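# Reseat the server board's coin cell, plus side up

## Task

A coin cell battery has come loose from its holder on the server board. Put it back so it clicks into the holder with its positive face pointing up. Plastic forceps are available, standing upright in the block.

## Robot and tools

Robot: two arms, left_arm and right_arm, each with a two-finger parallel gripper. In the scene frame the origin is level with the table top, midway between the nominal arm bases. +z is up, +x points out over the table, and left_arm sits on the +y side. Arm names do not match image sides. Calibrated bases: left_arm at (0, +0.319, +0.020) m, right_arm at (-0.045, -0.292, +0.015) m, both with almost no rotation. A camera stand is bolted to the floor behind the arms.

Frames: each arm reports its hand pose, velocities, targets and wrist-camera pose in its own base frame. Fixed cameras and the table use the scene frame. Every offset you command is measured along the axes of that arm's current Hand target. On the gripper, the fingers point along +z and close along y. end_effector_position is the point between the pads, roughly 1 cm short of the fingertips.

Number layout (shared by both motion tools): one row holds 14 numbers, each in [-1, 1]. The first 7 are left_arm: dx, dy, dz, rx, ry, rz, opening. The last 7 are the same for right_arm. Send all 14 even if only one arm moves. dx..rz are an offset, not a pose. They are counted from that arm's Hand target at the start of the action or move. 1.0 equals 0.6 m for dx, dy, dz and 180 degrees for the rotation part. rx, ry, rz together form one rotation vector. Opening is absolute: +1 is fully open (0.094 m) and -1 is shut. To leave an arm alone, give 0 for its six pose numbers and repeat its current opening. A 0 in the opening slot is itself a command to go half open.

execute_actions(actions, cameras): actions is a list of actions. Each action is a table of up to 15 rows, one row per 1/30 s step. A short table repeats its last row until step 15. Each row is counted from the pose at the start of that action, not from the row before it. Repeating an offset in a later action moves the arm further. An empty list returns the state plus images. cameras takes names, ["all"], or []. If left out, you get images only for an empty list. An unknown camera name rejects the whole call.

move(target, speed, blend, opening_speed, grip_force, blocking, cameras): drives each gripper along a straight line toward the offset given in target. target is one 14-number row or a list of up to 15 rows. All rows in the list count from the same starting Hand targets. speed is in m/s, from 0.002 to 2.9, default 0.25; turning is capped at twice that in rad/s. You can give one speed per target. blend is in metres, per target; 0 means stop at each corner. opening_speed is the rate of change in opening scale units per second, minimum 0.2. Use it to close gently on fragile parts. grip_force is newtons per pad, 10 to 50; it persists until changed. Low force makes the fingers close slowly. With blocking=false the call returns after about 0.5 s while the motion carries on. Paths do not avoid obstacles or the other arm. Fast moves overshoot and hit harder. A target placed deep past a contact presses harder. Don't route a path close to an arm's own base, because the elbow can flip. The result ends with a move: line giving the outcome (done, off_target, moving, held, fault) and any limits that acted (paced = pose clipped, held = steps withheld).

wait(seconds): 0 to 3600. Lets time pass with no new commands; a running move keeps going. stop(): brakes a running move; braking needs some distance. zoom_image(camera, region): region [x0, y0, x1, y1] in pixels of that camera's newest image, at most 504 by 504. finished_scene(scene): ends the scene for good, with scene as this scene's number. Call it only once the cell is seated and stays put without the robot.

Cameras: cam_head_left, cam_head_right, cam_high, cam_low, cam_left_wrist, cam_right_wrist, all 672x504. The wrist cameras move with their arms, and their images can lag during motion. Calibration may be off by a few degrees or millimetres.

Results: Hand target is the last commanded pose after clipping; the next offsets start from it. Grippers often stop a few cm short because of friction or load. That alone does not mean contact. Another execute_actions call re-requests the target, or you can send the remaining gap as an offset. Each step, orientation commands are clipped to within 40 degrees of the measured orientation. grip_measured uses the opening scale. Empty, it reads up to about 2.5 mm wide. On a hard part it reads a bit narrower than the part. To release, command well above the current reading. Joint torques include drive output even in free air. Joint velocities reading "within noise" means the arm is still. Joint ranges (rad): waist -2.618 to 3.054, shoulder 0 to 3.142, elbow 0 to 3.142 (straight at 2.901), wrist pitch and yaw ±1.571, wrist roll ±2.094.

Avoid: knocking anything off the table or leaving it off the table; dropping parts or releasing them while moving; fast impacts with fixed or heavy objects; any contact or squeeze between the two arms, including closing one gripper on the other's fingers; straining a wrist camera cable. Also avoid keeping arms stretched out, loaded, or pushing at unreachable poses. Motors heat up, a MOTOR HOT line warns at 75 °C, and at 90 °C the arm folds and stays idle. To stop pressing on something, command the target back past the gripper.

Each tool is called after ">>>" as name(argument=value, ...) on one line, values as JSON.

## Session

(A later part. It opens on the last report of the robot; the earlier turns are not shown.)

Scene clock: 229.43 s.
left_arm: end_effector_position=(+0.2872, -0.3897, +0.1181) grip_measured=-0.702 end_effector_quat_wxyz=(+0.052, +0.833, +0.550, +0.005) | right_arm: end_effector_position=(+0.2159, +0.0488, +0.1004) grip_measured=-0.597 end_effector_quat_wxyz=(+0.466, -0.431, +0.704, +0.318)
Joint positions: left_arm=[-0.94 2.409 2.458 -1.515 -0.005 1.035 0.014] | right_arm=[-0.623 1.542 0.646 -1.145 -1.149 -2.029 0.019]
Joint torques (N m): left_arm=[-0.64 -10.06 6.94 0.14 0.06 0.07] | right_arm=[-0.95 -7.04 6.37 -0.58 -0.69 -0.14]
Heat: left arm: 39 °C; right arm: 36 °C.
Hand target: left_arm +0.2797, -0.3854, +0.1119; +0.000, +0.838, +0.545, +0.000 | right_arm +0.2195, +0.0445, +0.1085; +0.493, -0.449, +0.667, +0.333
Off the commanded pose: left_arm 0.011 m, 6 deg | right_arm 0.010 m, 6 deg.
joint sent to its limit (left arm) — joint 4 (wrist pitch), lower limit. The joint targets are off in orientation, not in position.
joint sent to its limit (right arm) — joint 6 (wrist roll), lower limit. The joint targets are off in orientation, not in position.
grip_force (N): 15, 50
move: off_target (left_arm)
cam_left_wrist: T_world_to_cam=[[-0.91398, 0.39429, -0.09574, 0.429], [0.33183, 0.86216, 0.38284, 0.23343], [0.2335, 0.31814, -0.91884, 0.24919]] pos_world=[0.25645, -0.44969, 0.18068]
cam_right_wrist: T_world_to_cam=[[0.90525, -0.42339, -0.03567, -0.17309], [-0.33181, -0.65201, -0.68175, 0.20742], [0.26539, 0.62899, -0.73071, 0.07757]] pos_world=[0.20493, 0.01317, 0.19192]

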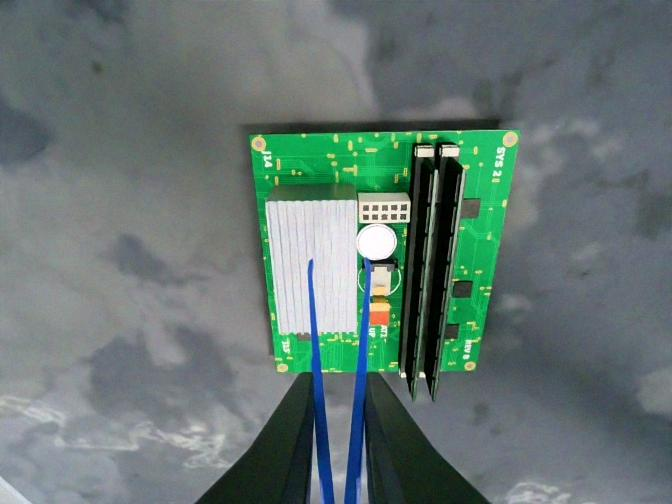

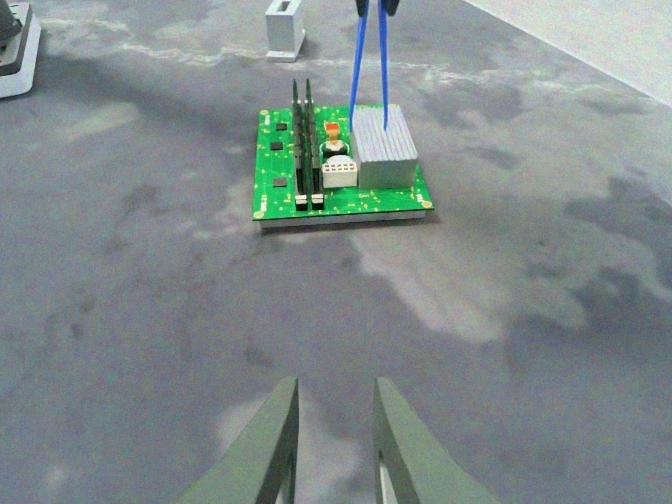

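>>> move(target=[0.0115,-0.0145,0.0215,0,0.012,-0.1833,-0.68,0,0,0,0,0,0,-0.6], speed=0.15, cameras=["cam_left_wrist","cam_right_wrist"])

>>> zoom_image(camera="cam_right_wrist", region=[280, 40, 440, 220])

>>> zoom_image(camera="cam_left_wrist", region=[260, 160, 460, 360])

Scene clock: 249.70 s.
left_arm: end_effector_position=(+0.2850, -0.3863, +0.1120) grip_measured=-0.682 end_effector_quat_wxyz=(+0.043, +0.649, +0.760, +0.002) | right_arm: end_effector_position=(+0.2159, +0.0488, +0.1004) grip_measured=-0.597 end_effector_quat_wxyz=(+0.466, -0.431, +0.704, +0.318)
Joint positions: left_arm=[-0.946 2.409 2.435 -1.515 -0.024 0.469 0.015] | right_arm=[-0.623 1.542 0.646 -1.145 -1.149 -2.029 0.019]
Joint torques (N m): left_arm=[-0.61 -10.67 4.31 0.08 -0.02 -0.06] | right_arm=[-0.94 -7.02 6.37 -0.58 -0.69 -0.15]
Heat: left arm: 38 °C; right arm: 36 °C.
Hand target: left_arm +0.2745, -0.3756, +0.0991; -0.010, +0.649, +0.761, +0.016 | right_arm +0.2195, +0.0445, +0.1085; +0.493, -0.449, +0.667, +0.333
Off the commanded pose: left_arm 0.020 m, 6 deg | right_arm 0.010 m, 6 deg.
joint sent to its limit (left arm) — joint 4 (wrist pitch), lower limit. The joint targets still meet the commanded pose.
joint sent to its limit (right arm) — joint 6 (wrist roll), lower limit. The joint targets are off in orientation, not in position.
grip_force (N): 15, 50
move: off_target (left_arm)
cam_left_wrist: T_world_to_cam=[[-0.9866, -0.1513, -0.06108, 0.23101], [-0.16316, 0.91413, 0.37113, 0.39595], [-0.00032, 0.37612, -0.92657, 0.33293]] pos_world=[0.29262, -0.45222, 0.17565]
cam_right_wrist: T_world_to_cam=[[0.90525, -0.42339, -0.03567, -0.17309], [-0.33181, -0.65201, -0.68175, 0.20742], [0.26539, 0.62899, -0.73071, 0.07757]] pos_world=[0.20493, 0.01317, 0.19192]

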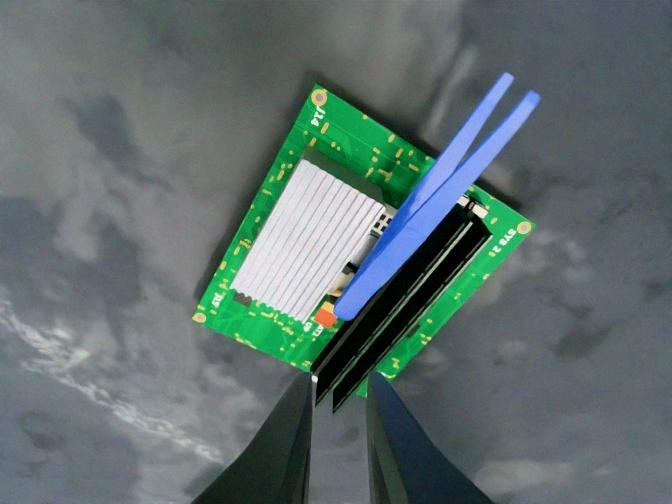

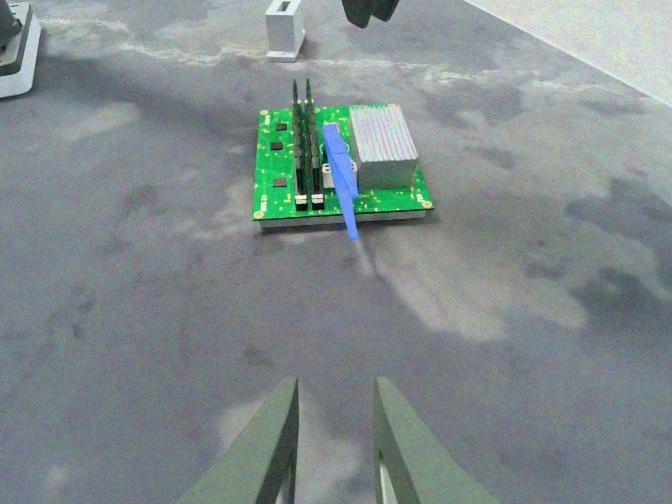

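Scaled by 2.800 from the camera's image (finer frame: 960x720).

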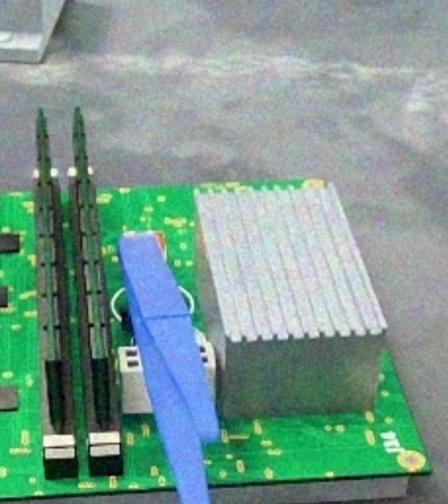

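Scaled by 2.520 from the camera's image (finer frame: 960x720).

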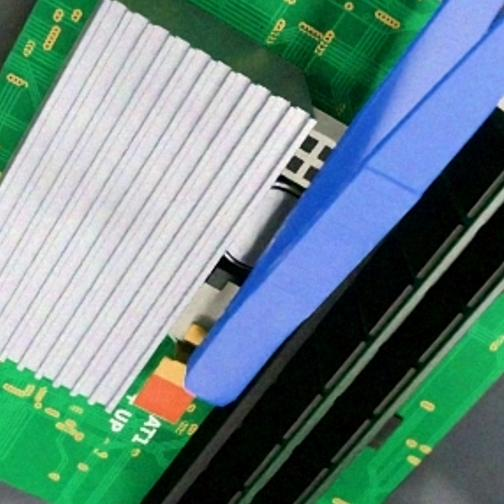

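>>> move(target=[0,0,-0.08,0,0,0,-0.4,0.0482,0.1225,0.1482,0.2283,-0.0003,0.0694,-0.6], speed=0.2, cameras=["cam_left_wrist","cam_right_wrist"])

>>> zoom_image(camera="cam_right_wrist", region=[240, 80, 560, 320])

>>> zoom_image(camera="cam_left_wrist", region=[260, 60, 560, 360])

Scene clock: 275.83 s.
left_arm: end_effector_position=(+0.2850, -0.3863, +0.1240) grip_measured=-0.402 end_effector_quat_wxyz=(+0.055, +0.648, +0.759, -0.001) | right_arm: end_effector_position=(+0.1797, +0.1239, +0.0692) grip_measured=-0.597 end_effector_quat_wxyz=(+0.494, -0.373, +0.732, +0.285)
Joint positions: left_arm=[-0.946 2.383 2.435 -1.515 -0.024 0.468 0.028] | right_arm=[-0.212 0.618 0.02 -0.212 -1.066 -0.69 0.019]
Joint torques (N m): left_arm=[-0.84 -16.42 4.88 0.21 -0.02 -0.04] | right_arm=[-0.95 1.21 7.35 1.64 -0.65 -0.17]
Heat: left arm: 37 °C; right arm: 36 °C.
Hand target: left_arm +0.2743, -0.3773, +0.1440; -0.009, +0.649, +0.761, +0.016 (not the last commanded pose) | right_arm +0.1791, +0.1241, +0.0711; +0.498, -0.377, +0.726, +0.287 (not the last commanded pose)
Off the commanded pose: left_arm 0.027 m, 8 deg | right_arm 0.024 m, 31 deg.
joint sent to its limit (left arm) — joint 4 (wrist pitch), lower limit.
grip_force (N): 15, 50
move: held (right_arm; a check stopped the path), off_target (left_arm; braked when a check withheld steps of right_arm); limits=held
pose unreachable (right arm): on one or more control steps of this call, first in action 0 (counted from 0), this arm could not follow its commanded pose, so it was not sent that pose on those steps. It may still have moved: this result reports where it is.
cause: moving toward the commanded pose would bring two parts of the arm too close to each other (its upper arm (the part past joint 2) and its wrist (the part past joint 5), with joints 3 (elbow) to 5 (wrist yaw) between them, 6 mm apart when it was first held).
cam_left_wrist: T_world_to_cam=[[-0.98546, -0.15351, -0.0728, 0.23202], [-0.16936, 0.92159, 0.34928, 0.39884], [0.01348, 0.35653, -0.93419, 0.33345]] pos_world=[0.2917, -0.45083, 0.18909]
cam_right_wrist: T_world_to_cam=[[0.82965, -0.55689, -0.03955, -0.07917], [-0.4243, -0.5829, -0.69296, 0.23189], [0.36284, 0.59169, -0.71989, 0.00361]] pos_world=[0.16276, 0.08894, 0.16015]

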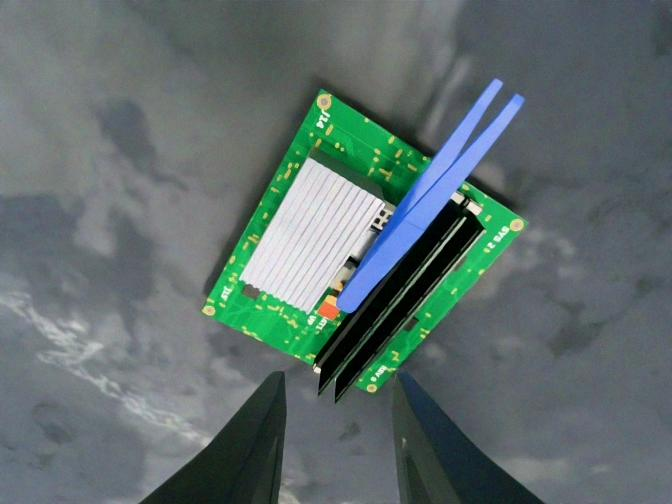

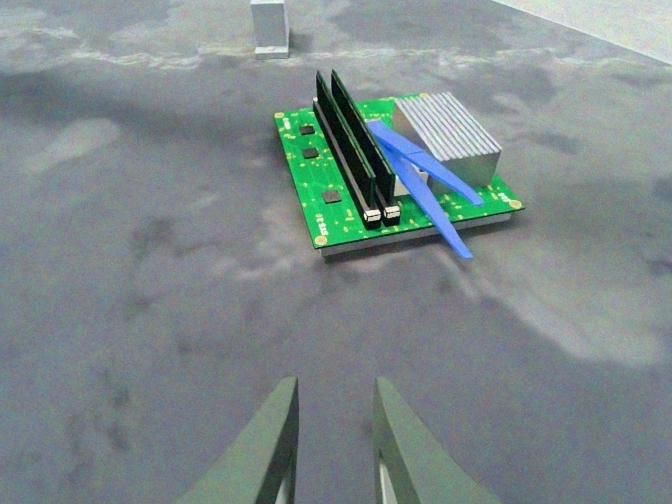

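Scaled by 1.575 from the camera's image (finer frame: 960x720).

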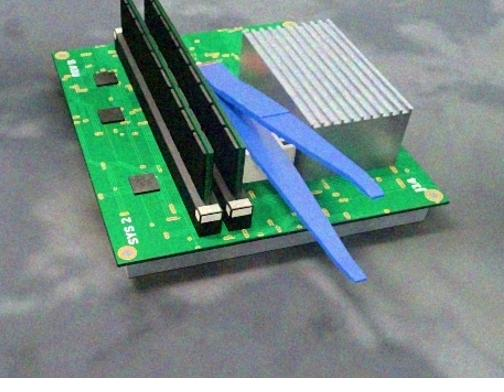

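Scaled by 1.680 from the camera's image (finer frame: 960x720).

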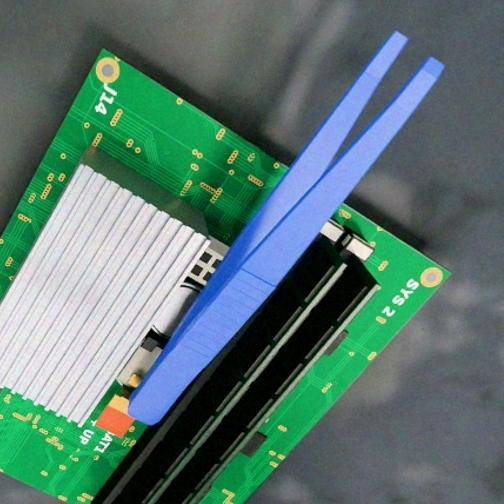

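>>> move(target=[[0.248,0.039,-0.042,0,0,0,-0.4,-0.045,0.002,-0.016,0,0,0,0],[0.248,0.039,-0.042,0,0,0,-0.4,-0.1175,-0.092,0.1733,-0.0584,0.1958,-0.0614,0]], speed=0.25, cameras=["cam_left_wrist","cam_right_wrist","cam_low"])

>>> zoom_image(camera="cam_right_wrist", region=[140, 180, 540, 504])

Scene clock: 361.20 s.
left_arm: end_effector_position=(+0.2856, -0.2389, +0.1651) grip_measured=-0.402 end_effector_quat_wxyz=(+0.012, +0.646, +0.763, +0.015) | right_arm: end_effector_position=(+0.2929, +0.1903, +0.0970) grip_measured=-0.003 end_effector_quat_wxyz=(+0.247, -0.548, +0.780, +0.172)
Joint positions: left_arm=[-0.713 1.959 1.929 -1.517 -0.029 0.693 0.028] | right_arm=[0.343 1.509 0.973 -0.614 -0.459 -0.782 0.047]
Joint torques (N m): left_arm=[0.25 -12.01 4.37 0.04 0.02 0.09] | right_arm=[0.76 -6.61 9.31 1.07 -0.32 -0.14]
Heat: left arm: 37 °C; right arm: 38 °C.
Hand target: left_arm +0.2738, -0.2277, +0.1746; -0.009, +0.649, +0.761, +0.015 | right_arm +0.2932, +0.1945, +0.0998; +0.245, -0.556, +0.775, +0.175
Off the commanded pose: left_arm 0.019 m, 2 deg | right_arm 0.005 m, 1 deg.
joint sent to its limit (left arm) — joint 4 (wrist pitch), lower limit. The joint targets still meet the commanded pose.
grip_force (N): 15, 50
move: off_target (left_arm)
cam_left_wrist: T_world_to_cam=[[-0.98671, -0.15755, -0.03984, 0.25226], [-0.15926, 0.88875, 0.42984, 0.22478], [-0.03232, 0.43047, -0.90203, 0.34476]] pos_world=[0.29584, -0.30844, 0.22442]
cam_right_wrist: T_world_to_cam=[[0.94326, -0.33193, 0.00881, -0.21583], [-0.32601, -0.93082, -0.16517, 0.32411], [0.06303, 0.15293, -0.98623, 0.14034]] pos_world=[0.3004, 0.20859, 0.19384]
Images, in order (width x height): cam_low 672x504, cam_left_wrist 672x504, cam_right_wrist 672x504.

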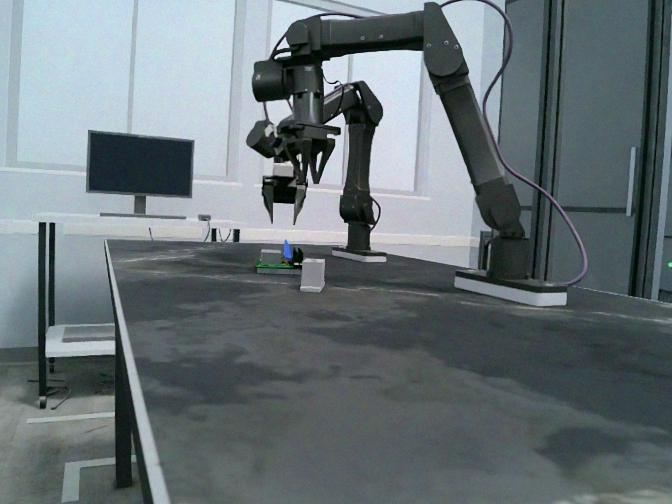

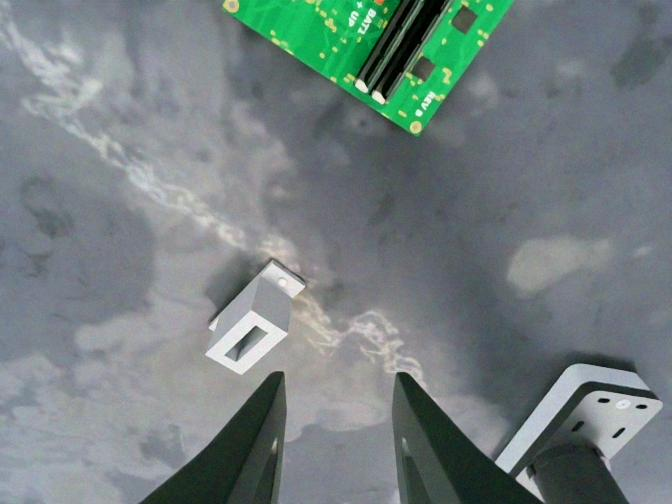

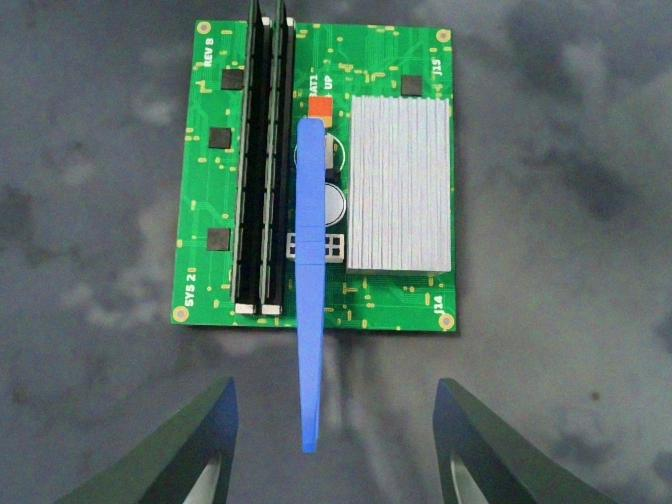

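Scaled by 1.260 from the camera's image (finer frame: 960x720).

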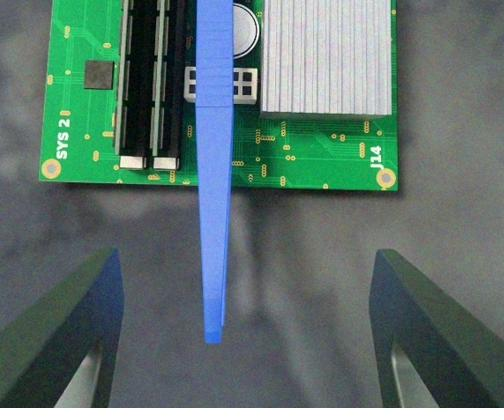

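>>> move(target=[0,0,0,0,0,0,-0.4,0.0682,0.016,0.1047,0,0,0,0], speed=0.12, cameras=["cam_right_wrist"])

>>> move(target=[0,0,0,0,0,0,-0.4,0,0,0,0,0,0,-0.95], opening_speed=0.6, grip_force=[15,30], cameras=["cam_right_wrist"])

Scene clock: 374.13 s.
left_arm: end_effector_position=(+0.2856, -0.2389, +0.1651) grip_measured=-0.402 end_effector_quat_wxyz=(+0.012, +0.646, +0.763, +0.015) | right_arm: end_effector_position=(+0.2877, +0.1967, +0.0296) grip_measured=-0.003 end_effector_quat_wxyz=(+0.247, -0.556, +0.775, +0.170)
Joint positions: left_arm=[-0.713 1.959 1.929 -1.517 -0.029 0.693 0.028] | right_arm=[0.371 1.622 0.79 -0.31 -0.446 -0.775 0.047]
Joint velocities: left_arm=[-0.017 -0.002 -0.007 -0.007 0.051 -0.168 0] | right_arm=[within noise]
Joint torques (N m): left_arm=[0.31 -12.16 4.4 0.05 0 0.13] | right_arm=[0.84 -7.06 5.49 1.53 -0.34 0.05]
Heat: left arm: 37 °C; right arm: 38 °C.
Hand target: left_arm +0.2738, -0.2277, +0.1746; -0.009, +0.649, +0.761, +0.015 | right_arm +0.2850, +0.2000, +0.0248; +0.244, -0.556, +0.775, +0.175
Off the commanded pose: left_arm 0.019 m, 2 deg | right_arm 0.006 m, 1 deg.
joint sent to its limit (left arm) — joint 4 (wrist pitch), lower limit. The joint targets still meet the commanded pose.
grip_force (N): 15, 50
move: done
cam_right_wrist: T_world_to_cam=[[0.94879, -0.31544, 0.01707, -0.21335], [-0.30874, -0.93738, -0.16124, 0.31347], [0.06686, 0.14772, -0.98677, 0.07315]] pos_world=[0.29431, 0.21574, 0.12636]

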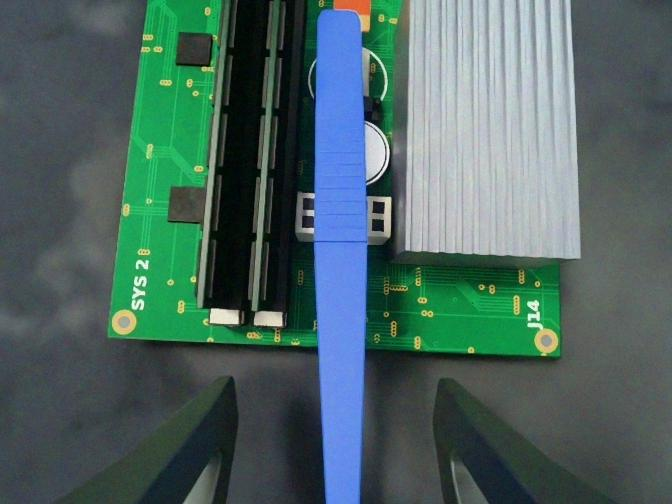

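Scene clock: 376.73 s.
left_arm: end_effector_position=(+0.2856, -0.2389, +0.1651) grip_measured=-0.402 end_effector_quat_wxyz=(+0.012, +0.646, +0.763, +0.015) | right_arm: end_effector_position=(+0.2880, +0.1968, +0.0297) grip_measured=-0.837 end_effector_quat_wxyz=(+0.247, -0.556, +0.775, +0.170)
Joint positions: left_arm=[-0.713 1.959 1.929 -1.517 -0.029 0.693 0.028] | right_arm=[0.371 1.622 0.79 -0.308 -0.446 -0.775 0.008]
Joint torques (N m): left_arm=[0.27 -12.08 4.36 0 -0.07 0.1] | right_arm=[0.83 -7.08 5.46 1.51 -0.34 0.05]
Heat: left arm: 38 °C; right arm: 38 °C.
Hand target: left_arm +0.2738, -0.2277, +0.1746; -0.009, +0.649, +0.761, +0.015 | right_arm +0.2850, +0.2000, +0.0249; +0.245, -0.556, +0.775, +0.175
Off the commanded pose: left_arm 0.019 m, 2 deg | right_arm 0.007 m, 1 deg.
joint sent to its limit (left arm) — joint 4 (wrist pitch), lower limit. The joint targets still meet the commanded pose.
grip_force (N): 15, 30
move: done
cam_right_wrist: T_world_to_cam=[[0.94878, -0.31544, 0.01797, -0.21355], [-0.30855, -0.9373, -0.16207, 0.31356], [0.06796, 0.14823, -0.98662, 0.07288]] pos_world=[0.29441, 0.21573, 0.12656]

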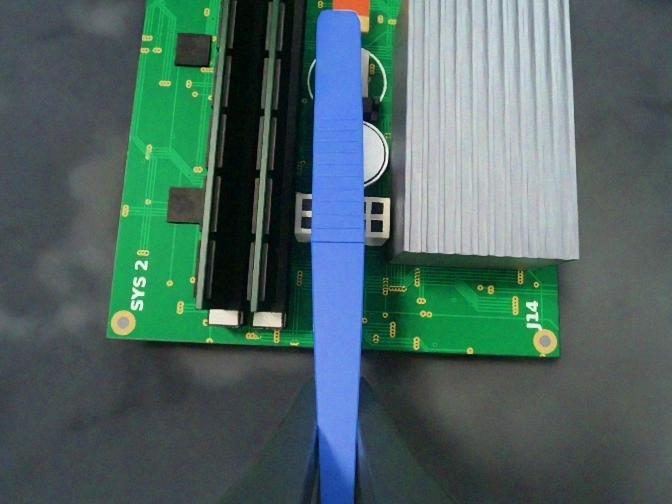

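>>> move(target=[[0,0,-0.08,0,0,0,-0.4,-0.0957,0,-0.1366,0,0,0,-0.95],[-0.0578,0.0697,-0.1237,0.2374,-0.2051,-0.4248,-0.4,-0.0957,0,-0.1366,0,0,0,-0.95],[-0.0578,0.0697,-0.1237,0.2374,-0.2051,-0.4248,-0.4,-0.2342,-0.0745,-0.0927,-0.1178,-0.2734,-0.0676,-0.95]], speed=0.2, cameras=["cam_left_wrist","cam_right_wrist","cam_low","cam_high"])

Scene clock: 416.27 s.
left_arm: end_effector_position=(+0.3277, -0.2605, +0.2360) grip_measured=-0.402 end_effector_quat_wxyz=(+0.002, -0.012, +0.912, -0.410) | right_arm: end_effector_position=(+0.3580, +0.2649, +0.1555) grip_measured=-0.839 end_effector_quat_wxyz=(-0.457, +0.549, -0.502, -0.488)
Joint positions: left_arm=[-0.371 1.77 1.7 -1.095 0.764 -0.563 0.028] | right_arm=[0.225 1.959 1.096 0.239 -1.389 -0.63 0.008]
Joint torques (N m): left_arm=[0.58 -11.29 5.03 1.05 0.64 -0.04] | right_arm=[-0.12 -11.14 5.46 1.75 -0.64 -0.02]
Heat: left arm: 38 °C; right arm: 38 °C.
Hand target: left_arm +0.3201, -0.2580, +0.2480; +0.005, -0.012, +0.906, -0.422 | right_arm +0.3539, +0.2645, +0.1512; -0.456, +0.544, -0.498, -0.498
Off the commanded pose: left_arm 0.014 m, 2 deg | right_arm 0.006 m, 1 deg.
grip_force (N): 15, 30
move: off_target (left_arm)
cam_left_wrist: T_world_to_cam=[[0.01393, -0.66477, 0.74692, -0.35247], [-0.90933, 0.30223, 0.28595, 0.34715], [-0.41583, -0.68318, -0.60029, 0.18384]] pos_world=[0.39703, -0.21364, 0.27435]
cam_right_wrist: T_world_to_cam=[[0.99663, 0.07866, 0.02307, -0.38312], [0.06086, -0.52149, -0.85109, 0.28411], [-0.05491, 0.84963, -0.52452, -0.03163]] pos_world=[0.3628, 0.20517, 0.23405]
Images, in order (width x height): cam_high 672x504, cam_low 672x504, cam_left_wrist 672x504, cam_right_wrist 672x504.

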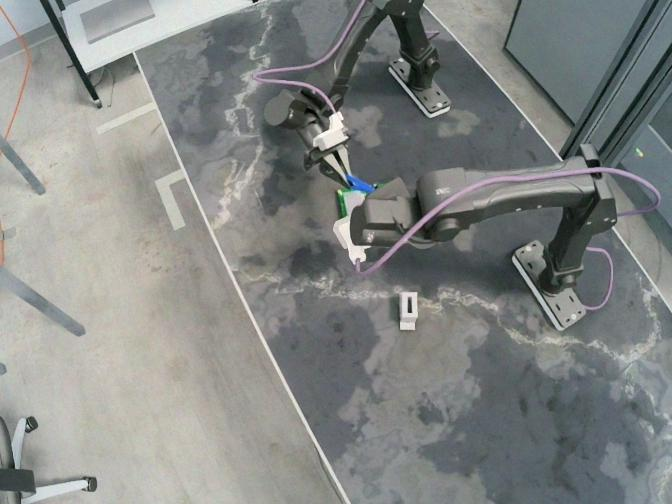

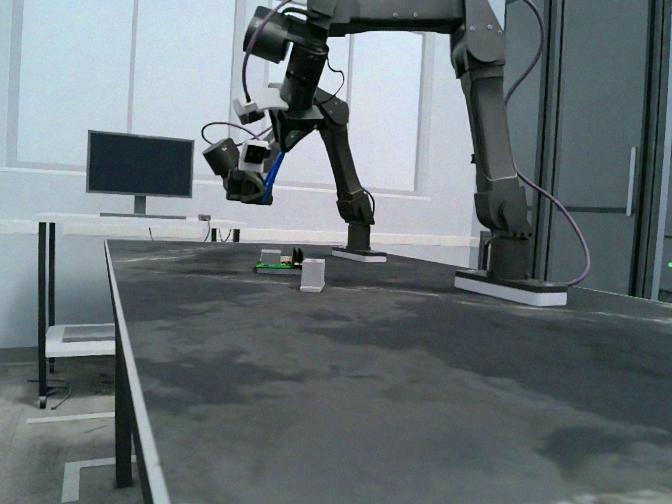

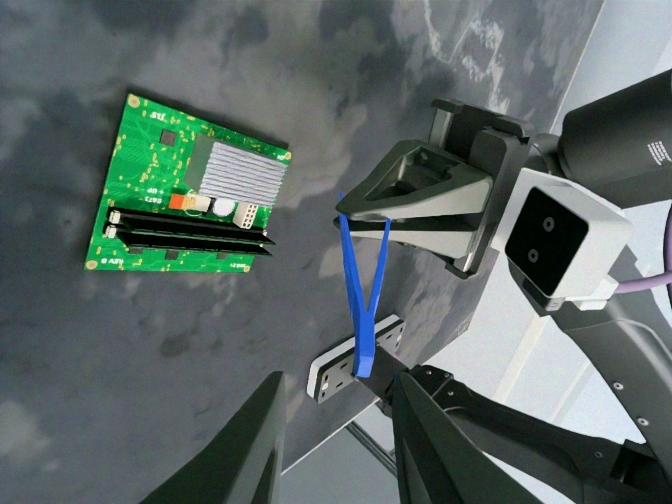

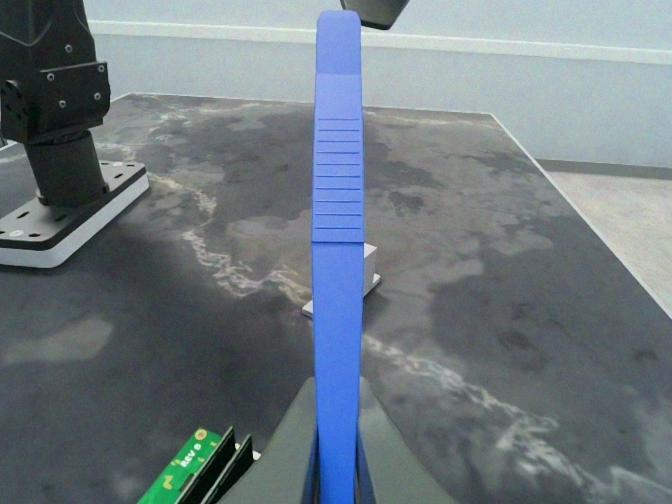

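>>> move(target=[0,-0.0145,0.1075,0.0183,0,0,-0.4,0,0,0,0,0,0,-0.95], speed=0.12, cameras=["cam_left_wrist","cam_right_wrist","cam_high"])

Scene clock: 434.63 s.
left_arm: end_effector_position=(+0.3266, -0.3126, +0.2135) grip_measured=-0.402 end_effector_quat_wxyz=(+0.012, -0.011, +0.894, -0.447) | right_arm: end_effector_position=(+0.3581, +0.2649, +0.1555) grip_measured=-0.839 end_effector_quat_wxyz=(-0.457, +0.549, -0.502, -0.488)
Joint positions: left_arm=[-0.486 1.767 1.537 -0.753 0.765 -0.753 0.028] | right_arm=[0.225 1.959 1.096 0.239 -1.389 -0.629 0.008]
Joint torques (N m): left_arm=[-0.39 -8.98 5.15 1.28 0.43 -0.05] | right_arm=[-0.12 -11.18 5.56 1.7 -0.64 -0.05]
Heat: left arm: 37 °C; right arm: 37 °C.
Hand target: left_arm +0.3216, -0.3129, +0.2132; +0.006, -0.012, +0.894, -0.448 | right_arm +0.3537, +0.2643, +0.1512; -0.453, +0.547, -0.498, -0.498 (not the last commanded pose)
Off the commanded pose: left_arm 0.005 m, 1 deg | right_arm 0.006 m, 1 deg.
grip_force (N): 15, 30
move: done
cam_left_wrist: T_world_to_cam=[[0.00301, -0.60217, 0.79836, -0.35815], [-0.91592, 0.31875, 0.24388, 0.3847], [-0.40134, -0.73197, -0.55058, 0.10358]] pos_world=[0.39501, -0.26247, 0.24914]
cam_right_wrist: T_world_to_cam=[[0.99664, 0.07865, 0.02308, -0.38312], [0.06086, -0.52144, -0.85111, 0.28419], [-0.05491, 0.84965, -0.52448, -0.03159]] pos_world=[0.3628, 0.20517, 0.23415]
Images, in order (width x height): cam_high 672x504, cam_left_wrist 672x504, cam_right_wrist 672x504.

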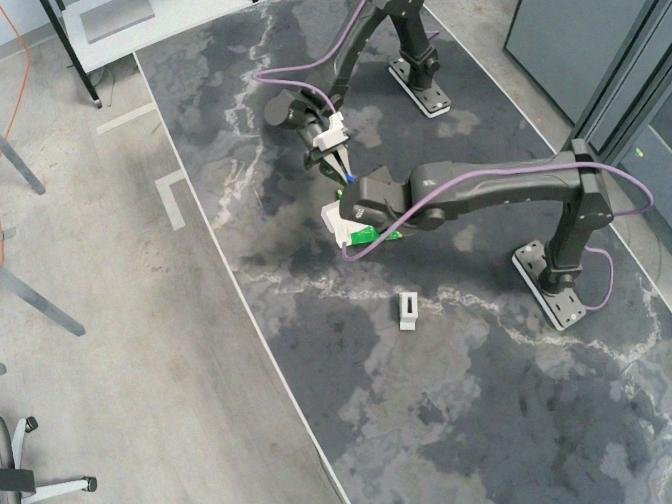

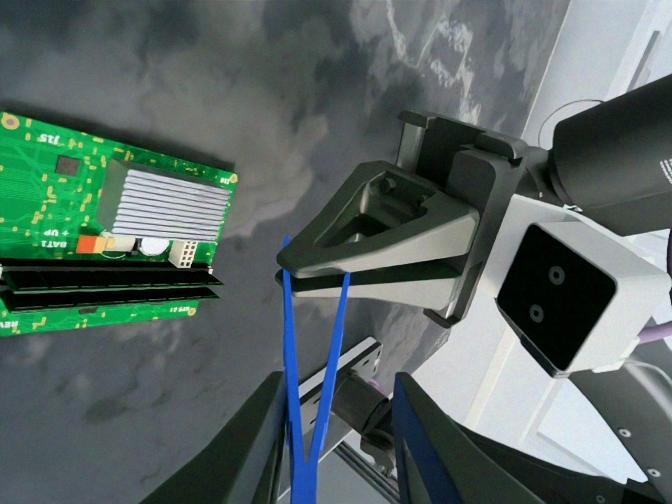

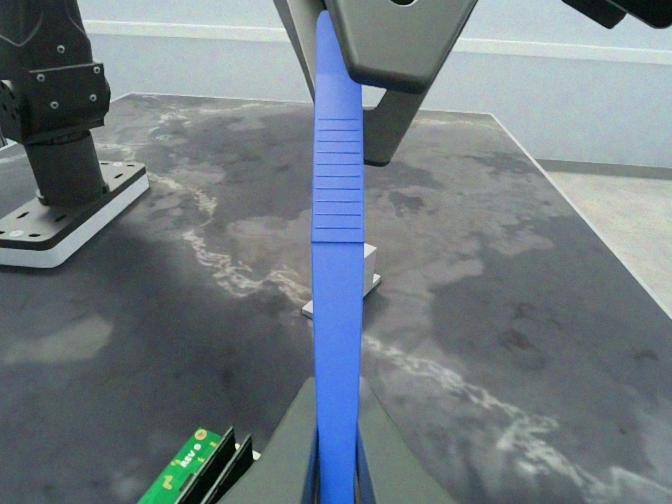

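>>> move(target=[0,0.0145,0,0,0,0,-0.4,0,0,0,0,0,0,-0.95], speed=0.1, cameras=["cam_left_wrist"])

Scene clock: 444.37 s.
left_arm: end_effector_position=(+0.3240, -0.3112, +0.2024) grip_measured=-0.402 end_effector_quat_wxyz=(+0.005, -0.015, +0.896, -0.443) | right_arm: end_effector_position=(+0.3581, +0.2649, +0.1555) grip_measured=-0.839 end_effector_quat_wxyz=(-0.457, +0.549, -0.502, -0.488)
Joint positions: left_arm=[-0.486 1.767 1.501 -0.734 0.765 -0.753 0.028] | right_arm=[0.225 1.959 1.096 0.239 -1.389 -0.629 0.008]
Joint torques (N m): left_arm=[0.65 -9.83 5.53 1.33 0.53 0.11] | right_arm=[-0.13 -11.17 5.55 1.7 -0.64 -0.04]
Heat: left arm: 37 °C; right arm: 36 °C.
Hand target: left_arm +0.3215, -0.3077, +0.2062; +0.006, -0.012, +0.894, -0.448 | right_arm +0.3537, +0.2643, +0.1512; -0.453, +0.547, -0.498, -0.498
Off the commanded pose: left_arm 0.006 m, 1 deg | right_arm 0.006 m, 1 deg.
grip_force (N): 15, 30
move: done
cam_left_wrist: T_world_to_cam=[[0.01557, -0.6086, 0.79333, -0.35355], [-0.91207, 0.31648, 0.26069, 0.37923], [-0.40973, -0.72763, -0.55016, 0.10148]] pos_world=[0.39297, -0.26135, 0.23745]

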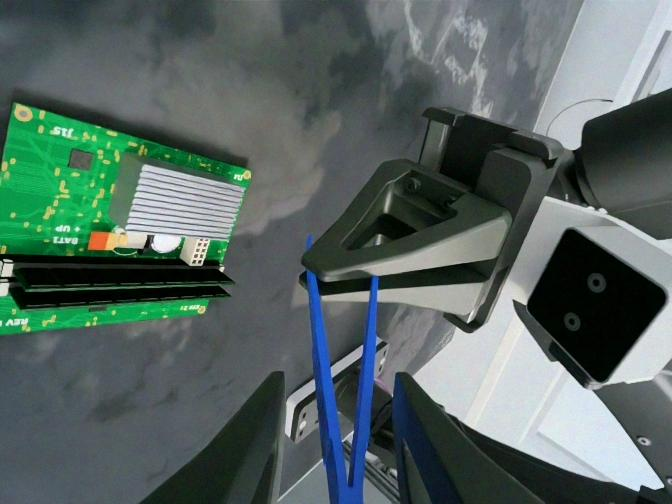

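>>> move(target=[0,-0.001,0.0283,0,0,0,-0.4,0,0,0,0,0,0,-0.95], speed=0.1, cameras=["cam_left_wrist","cam_right_wrist"])

Scene clock: 453.90 s.
left_arm: end_effector_position=(+0.3259, -0.3209, +0.2032) grip_measured=-0.402 end_effector_quat_wxyz=(+0.017, -0.008, +0.892, -0.451) | right_arm: end_effector_position=(+0.3581, +0.2649, +0.1555) grip_measured=-0.839 end_effector_quat_wxyz=(-0.457, +0.549, -0.502, -0.488)
Joint positions: left_arm=[-0.506 1.767 1.486 -0.67 0.755 -0.777 0.028] | right_arm=[0.225 1.959 1.096 0.239 -1.389 -0.629 0.008]
Joint torques (N m): left_arm=[-0.46 -7.72 5.2 1.34 0.45 -0.04] | right_arm=[-0.1 -11.15 5.55 1.7 -0.64 -0.04]
Heat: left arm: 37 °C; right arm: 36 °C.
Hand target: left_arm +0.3219, -0.3216, +0.1965; +0.006, -0.012, +0.894, -0.448 | right_arm +0.3537, +0.2643, +0.1512; -0.453, +0.547, -0.498, -0.498
Off the commanded pose: left_arm 0.008 m, 1 deg | right_arm 0.006 m, 1 deg.
grip_force (N): 15, 30
move: done
cam_left_wrist: T_world_to_cam=[[-0.00717, -0.59532, 0.80346, -0.35043], [-0.91884, 0.32095, 0.22961, 0.39376], [-0.39456, -0.7366, -0.5493, 0.08757]] pos_world=[0.39384, -0.27049, 0.23925]
cam_right_wrist: T_world_to_cam=[[0.99664, 0.07865, 0.02308, -0.38312], [0.06086, -0.52144, -0.85111, 0.28419], [-0.05491, 0.84965, -0.52448, -0.03159]] pos_world=[0.3628, 0.20517, 0.23415]

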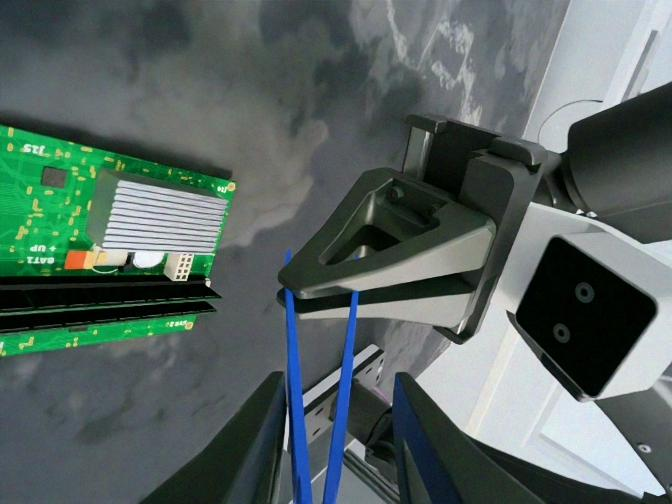

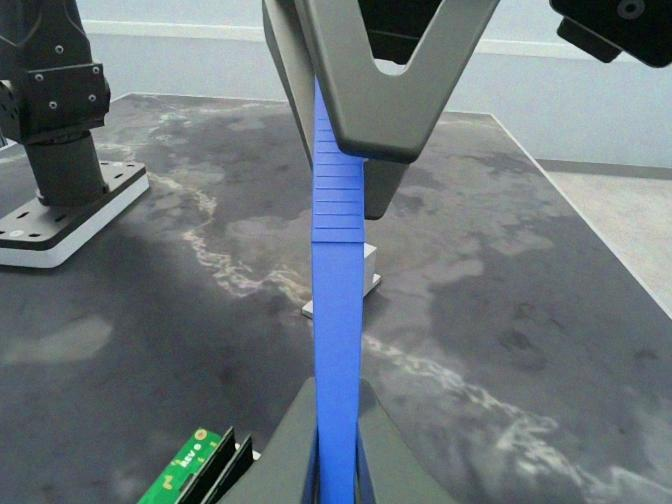

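>>> move(target=[0,0.0095,0,0,0,0,-0.45,0,0,0,0,0,0,-0.95], speed=0.1, cameras=["cam_left_wrist","cam_right_wrist"])

Scene clock: 457.30 s.
left_arm: end_effector_position=(+0.3240, -0.3199, +0.1960) grip_measured=-0.448 end_effector_quat_wxyz=(+0.013, -0.010, +0.894, -0.449) | right_arm: end_effector_position=(+0.3581, +0.2649, +0.1555) grip_measured=-0.839 end_effector_quat_wxyz=(-0.457, +0.549, -0.502, -0.488)
Joint positions: left_arm=[-0.506 1.767 1.463 -0.658 0.755 -0.778 0.026] | right_arm=[0.225 1.959 1.096 0.239 -1.389 -0.629 0.008]
Joint torques (N m): left_arm=[0.39 -8.29 5.19 1.34 0.49 0.06] | right_arm=[-0.1 -11.14 5.57 1.7 -0.65 -0.04]
Heat: left arm: 37 °C; right arm: 36 °C.
Hand target: left_arm +0.3218, -0.3182, +0.1920; +0.006, -0.012, +0.894, -0.448 | right_arm +0.3537, +0.2643, +0.1512; -0.453, +0.547, -0.498, -0.498
Off the commanded pose: left_arm 0.005 m, 1 deg | right_arm 0.006 m, 1 deg.
grip_force (N): 15, 30
move: done
cam_left_wrist: T_world_to_cam=[[0.00093, -0.5996, 0.8003, -0.34747], [-0.91659, 0.31946, 0.24042, 0.39], [-0.39982, -0.73378, -0.54929, 0.08634]] pos_world=[0.39231, -0.26958, 0.23175]
cam_right_wrist: T_world_to_cam=[[0.99664, 0.07865, 0.02308, -0.38312], [0.06086, -0.52144, -0.85111, 0.28419], [-0.05491, 0.84965, -0.52448, -0.03159]] pos_world=[0.3628, 0.20517, 0.23415]

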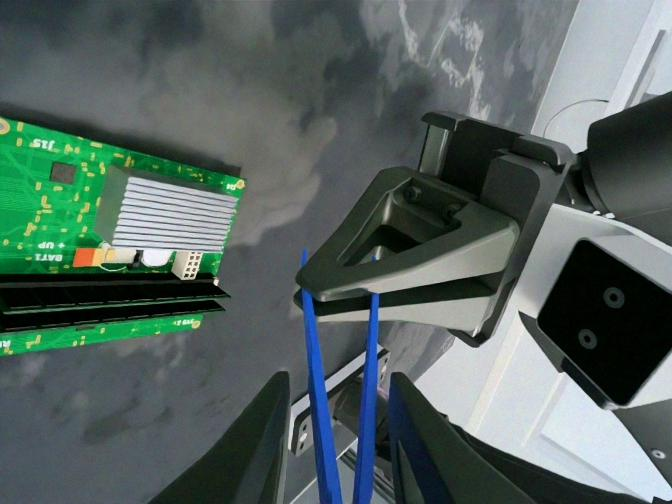

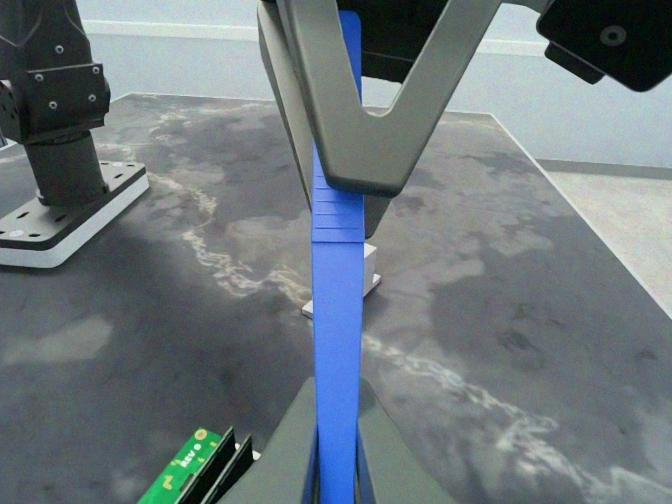

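>>> move(target=[[0.01,0,0,0,0,0,-0.45,0,0,0,0,0,0,-0.95],[0.01,0,0,0,0,0,-0.73,0,0,0,0,0,0,-0.95]], speed=0.1, opening_speed=0.6, grip_force=[20,30], cameras=["cam_left_wrist","cam_right_wrist"])

Scene clock: 466.03 s.
left_arm: end_effector_position=(+0.3239, -0.3200, +0.1909) grip_measured=-0.725 end_effector_quat_wxyz=(+0.013, -0.010, +0.893, -0.450) | right_arm: end_effector_position=(+0.3580, +0.2649, +0.1556) grip_measured=-0.839 end_effector_quat_wxyz=(-0.457, +0.549, -0.501, -0.488)
Joint positions: left_arm=[-0.506 1.767 1.441 -0.633 0.756 -0.778 0.013] | right_arm=[0.225 1.959 1.096 0.239 -1.39 -0.629 0.008]
Joint torques (N m): left_arm=[-0.51 -9.94 5.08 1.22 0.39 -0.05] | right_arm=[-0.1 -11.22 5.52 1.67 -0.67 -0.04]
Heat: left arm: 37 °C; right arm: 36 °C.
Hand target: left_arm +0.3158, -0.3183, +0.1920; +0.006, -0.012, +0.894, -0.448 | right_arm +0.3538, +0.2643, +0.1512; -0.453, +0.547, -0.498, -0.498
Off the commanded pose: left_arm 0.008 m, 1 deg | right_arm 0.006 m, 1 deg.
grip_force (N): 20, 30
move: done
cam_left_wrist: T_world_to_cam=[[-0.00064, -0.59768, 0.80173, -0.34265], [-0.91672, 0.32066, 0.23832, 0.39192], [-0.39952, -0.73481, -0.54811, 0.08272]] pos_world=[0.39211, -0.26968, 0.22665]
cam_right_wrist: T_world_to_cam=[[0.9966, 0.07919, 0.02266, -0.38313], [0.06076, -0.52104, -0.85137, 0.2842], [-0.05561, 0.84985, -0.52408, -0.03148]] pos_world=[0.36281, 0.20517, 0.23415]

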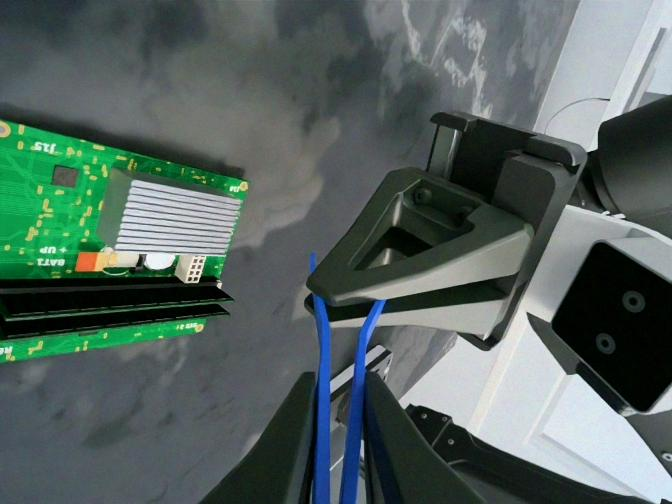

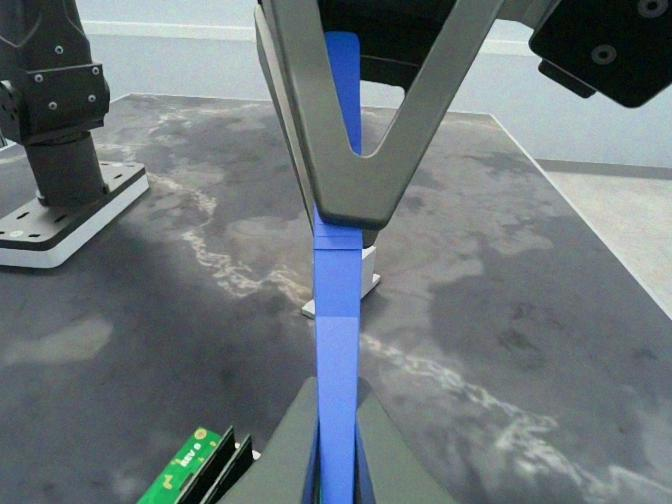

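>>> move(target=[[0,0,0,0,0,0,-0.78,0,0,0,0,0,0,-0.95],[0,0,0,0,0,0,-0.78,0,0,0,0,0,0,-0.5],[0,0,0,0,0,0,-0.78,0,0,-0.15,0,0,0,-0.5]], speed=0.15, opening_speed=0.8, grip_force=[20,30], cameras=["cam_left_wrist","cam_right_wrist"])

Scene clock: 472.10 s.
left_arm: end_effector_position=(+0.3241, -0.3197, +0.1906) grip_measured=-0.777 end_effector_quat_wxyz=(+0.014, -0.011, +0.894, -0.449) | right_arm: end_effector_position=(+0.3693, +0.1770, +0.1510) grip_measured=-0.503 end_effector_quat_wxyz=(+0.500, -0.496, +0.513, +0.490)
Joint positions: left_arm=[-0.506 1.767 1.441 -0.634 0.754 -0.779 0.01] | right_arm=[-0.012 1.959 1.059 0.028 -1.546 -0.866 0.023]
Joint torques (N m): left_arm=[-0.65 -9.88 5.04 1.22 0.46 -0.01] | right_arm=[-0.43 -14.35 5.16 1.03 -0.79 -0.2]
Heat: left arm: 37 °C; right arm: 36 °C.
Hand target: left_arm +0.3158, -0.3183, +0.1919; +0.006, -0.012, +0.894, -0.448 | right_arm +0.3621, +0.1752, +0.1598; +0.453, -0.547, +0.498, +0.498
Off the commanded pose: left_arm 0.009 m, 1 deg | right_arm 0.011 m, 8 deg.
grip_force (N): 20, 30
move: off_target (right_arm)
cam_left_wrist: T_world_to_cam=[[0.00042, -0.5995, 0.80037, -0.34282], [-0.91729, 0.31849, 0.23904, 0.39147], [-0.39821, -0.73428, -0.54978, 0.08283]] pos_world=[0.39222, -0.26938, 0.22634]
cam_right_wrist: T_world_to_cam=[[0.99959, -0.02826, 0.00357, -0.36651], [-0.0095, -0.44869, -0.89363, 0.25336], [0.02686, 0.89324, -0.44878, -0.00797]] pos_world=[0.36898, 0.11044, 0.22414]

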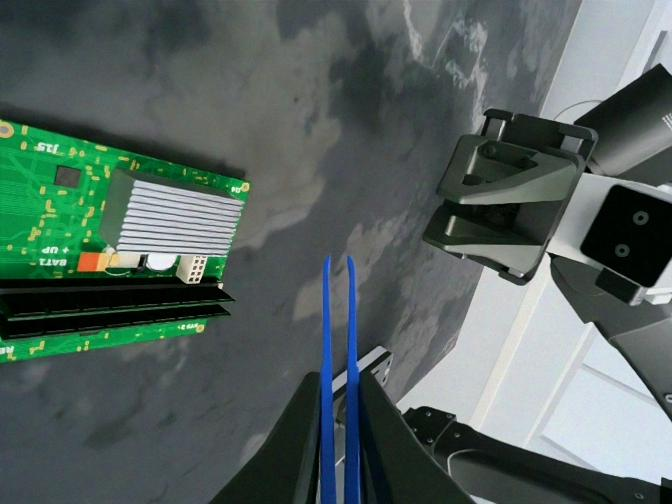

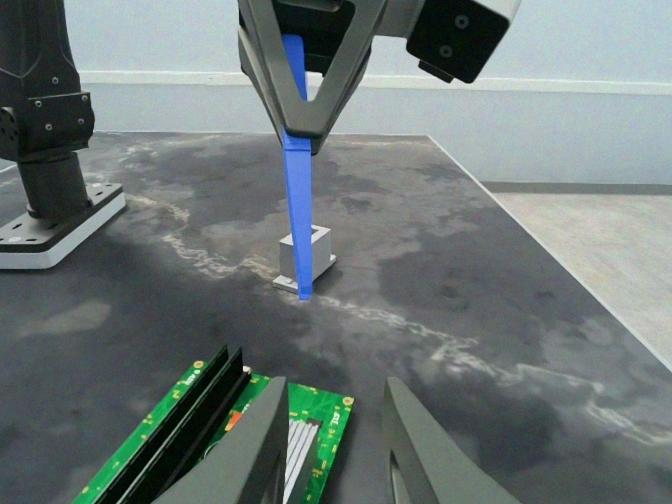

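>>> move(target=[[0,0,0,0,0,0,-0.78,0.1342,0.2228,-0.0927,0.1499,0.0632,0.03,-0.5],[0.069,0.0292,0.1417,-0.2587,0.1763,0.3517,-0.78,0.1342,0.2228,-0.0927,0.1499,0.0632,0.03,-0.5]], speed=0.25, blend=0.03, cameras=["cam_left_wrist","cam_right_wrist"])

Scene clock: 500.73 s.
left_arm: end_effector_position=(+0.2802, -0.3832, +0.1355) grip_measured=-0.777 end_effector_quat_wxyz=(+0.056, +0.547, +0.835, -0.025) | right_arm: end_effector_position=(+0.2318, +0.1020, +0.0804) grip_measured=-0.503 end_effector_quat_wxyz=(+0.487, -0.452, +0.671, +0.329)
Joint positions: left_arm=[-0.939 2.34 2.405 -1.513 0.008 0.221 0.01] | right_arm=[-0.334 1.437 0.431 -0.414 -1.254 -1.411 0.023]
Joint torques (N m): left_arm=[-0.05 -9.37 7.25 0.19 -0.07 0.04] | right_arm=[-0.91 -3.81 6.87 0.47 -0.79 -0.15]
Heat: left arm: 37 °C; right arm: 37 °C.
Hand target: left_arm +0.2759, -0.3770, +0.1270; +0.000, +0.552, +0.834, +0.000 | right_arm +0.2349, +0.0999, +0.0849; +0.493, -0.449, +0.667, +0.332
Off the commanded pose: left_arm 0.011 m, 7 deg | right_arm 0.006 m, 1 deg.
joint sent to its limit (left arm) — joint 4 (wrist pitch), lower limit. The joint targets are off in orientation, not in position.
grip_force (N): 20, 30
move: off_target (left_arm)
cam_left_wrist: T_world_to_cam=[[-0.91866, -0.39438, -0.02281, 0.11096], [-0.38087, 0.86889, 0.31618, 0.43473], [-0.10488, 0.29915, -0.94842, 0.35643]] pos_world=[0.30489, -0.4406, 0.20312]
cam_right_wrist: T_world_to_cam=[[0.92806, -0.37231, 0.00911, -0.17978], [-0.2503, -0.64166, -0.725, 0.21724], [0.27577, 0.67057, -0.68869, 0.01531]] pos_world=[0.217, 0.06219, 0.16968]

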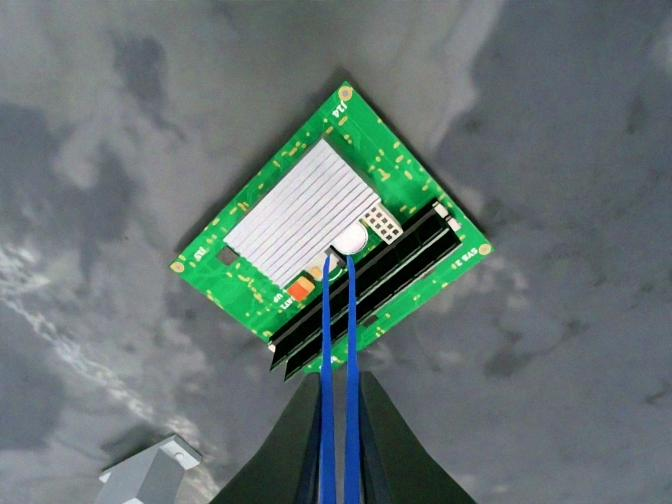

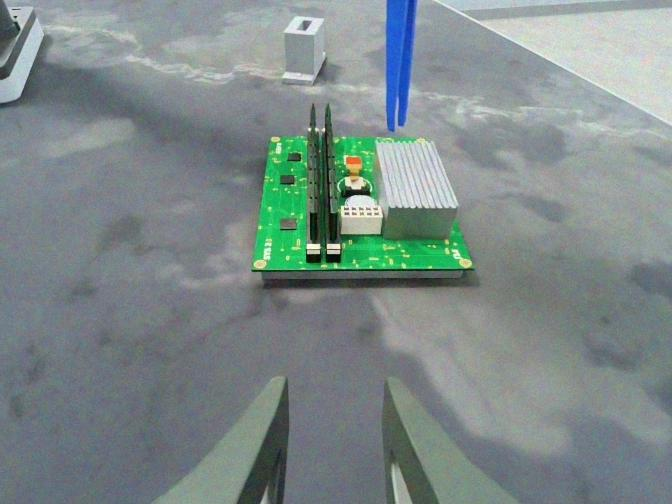

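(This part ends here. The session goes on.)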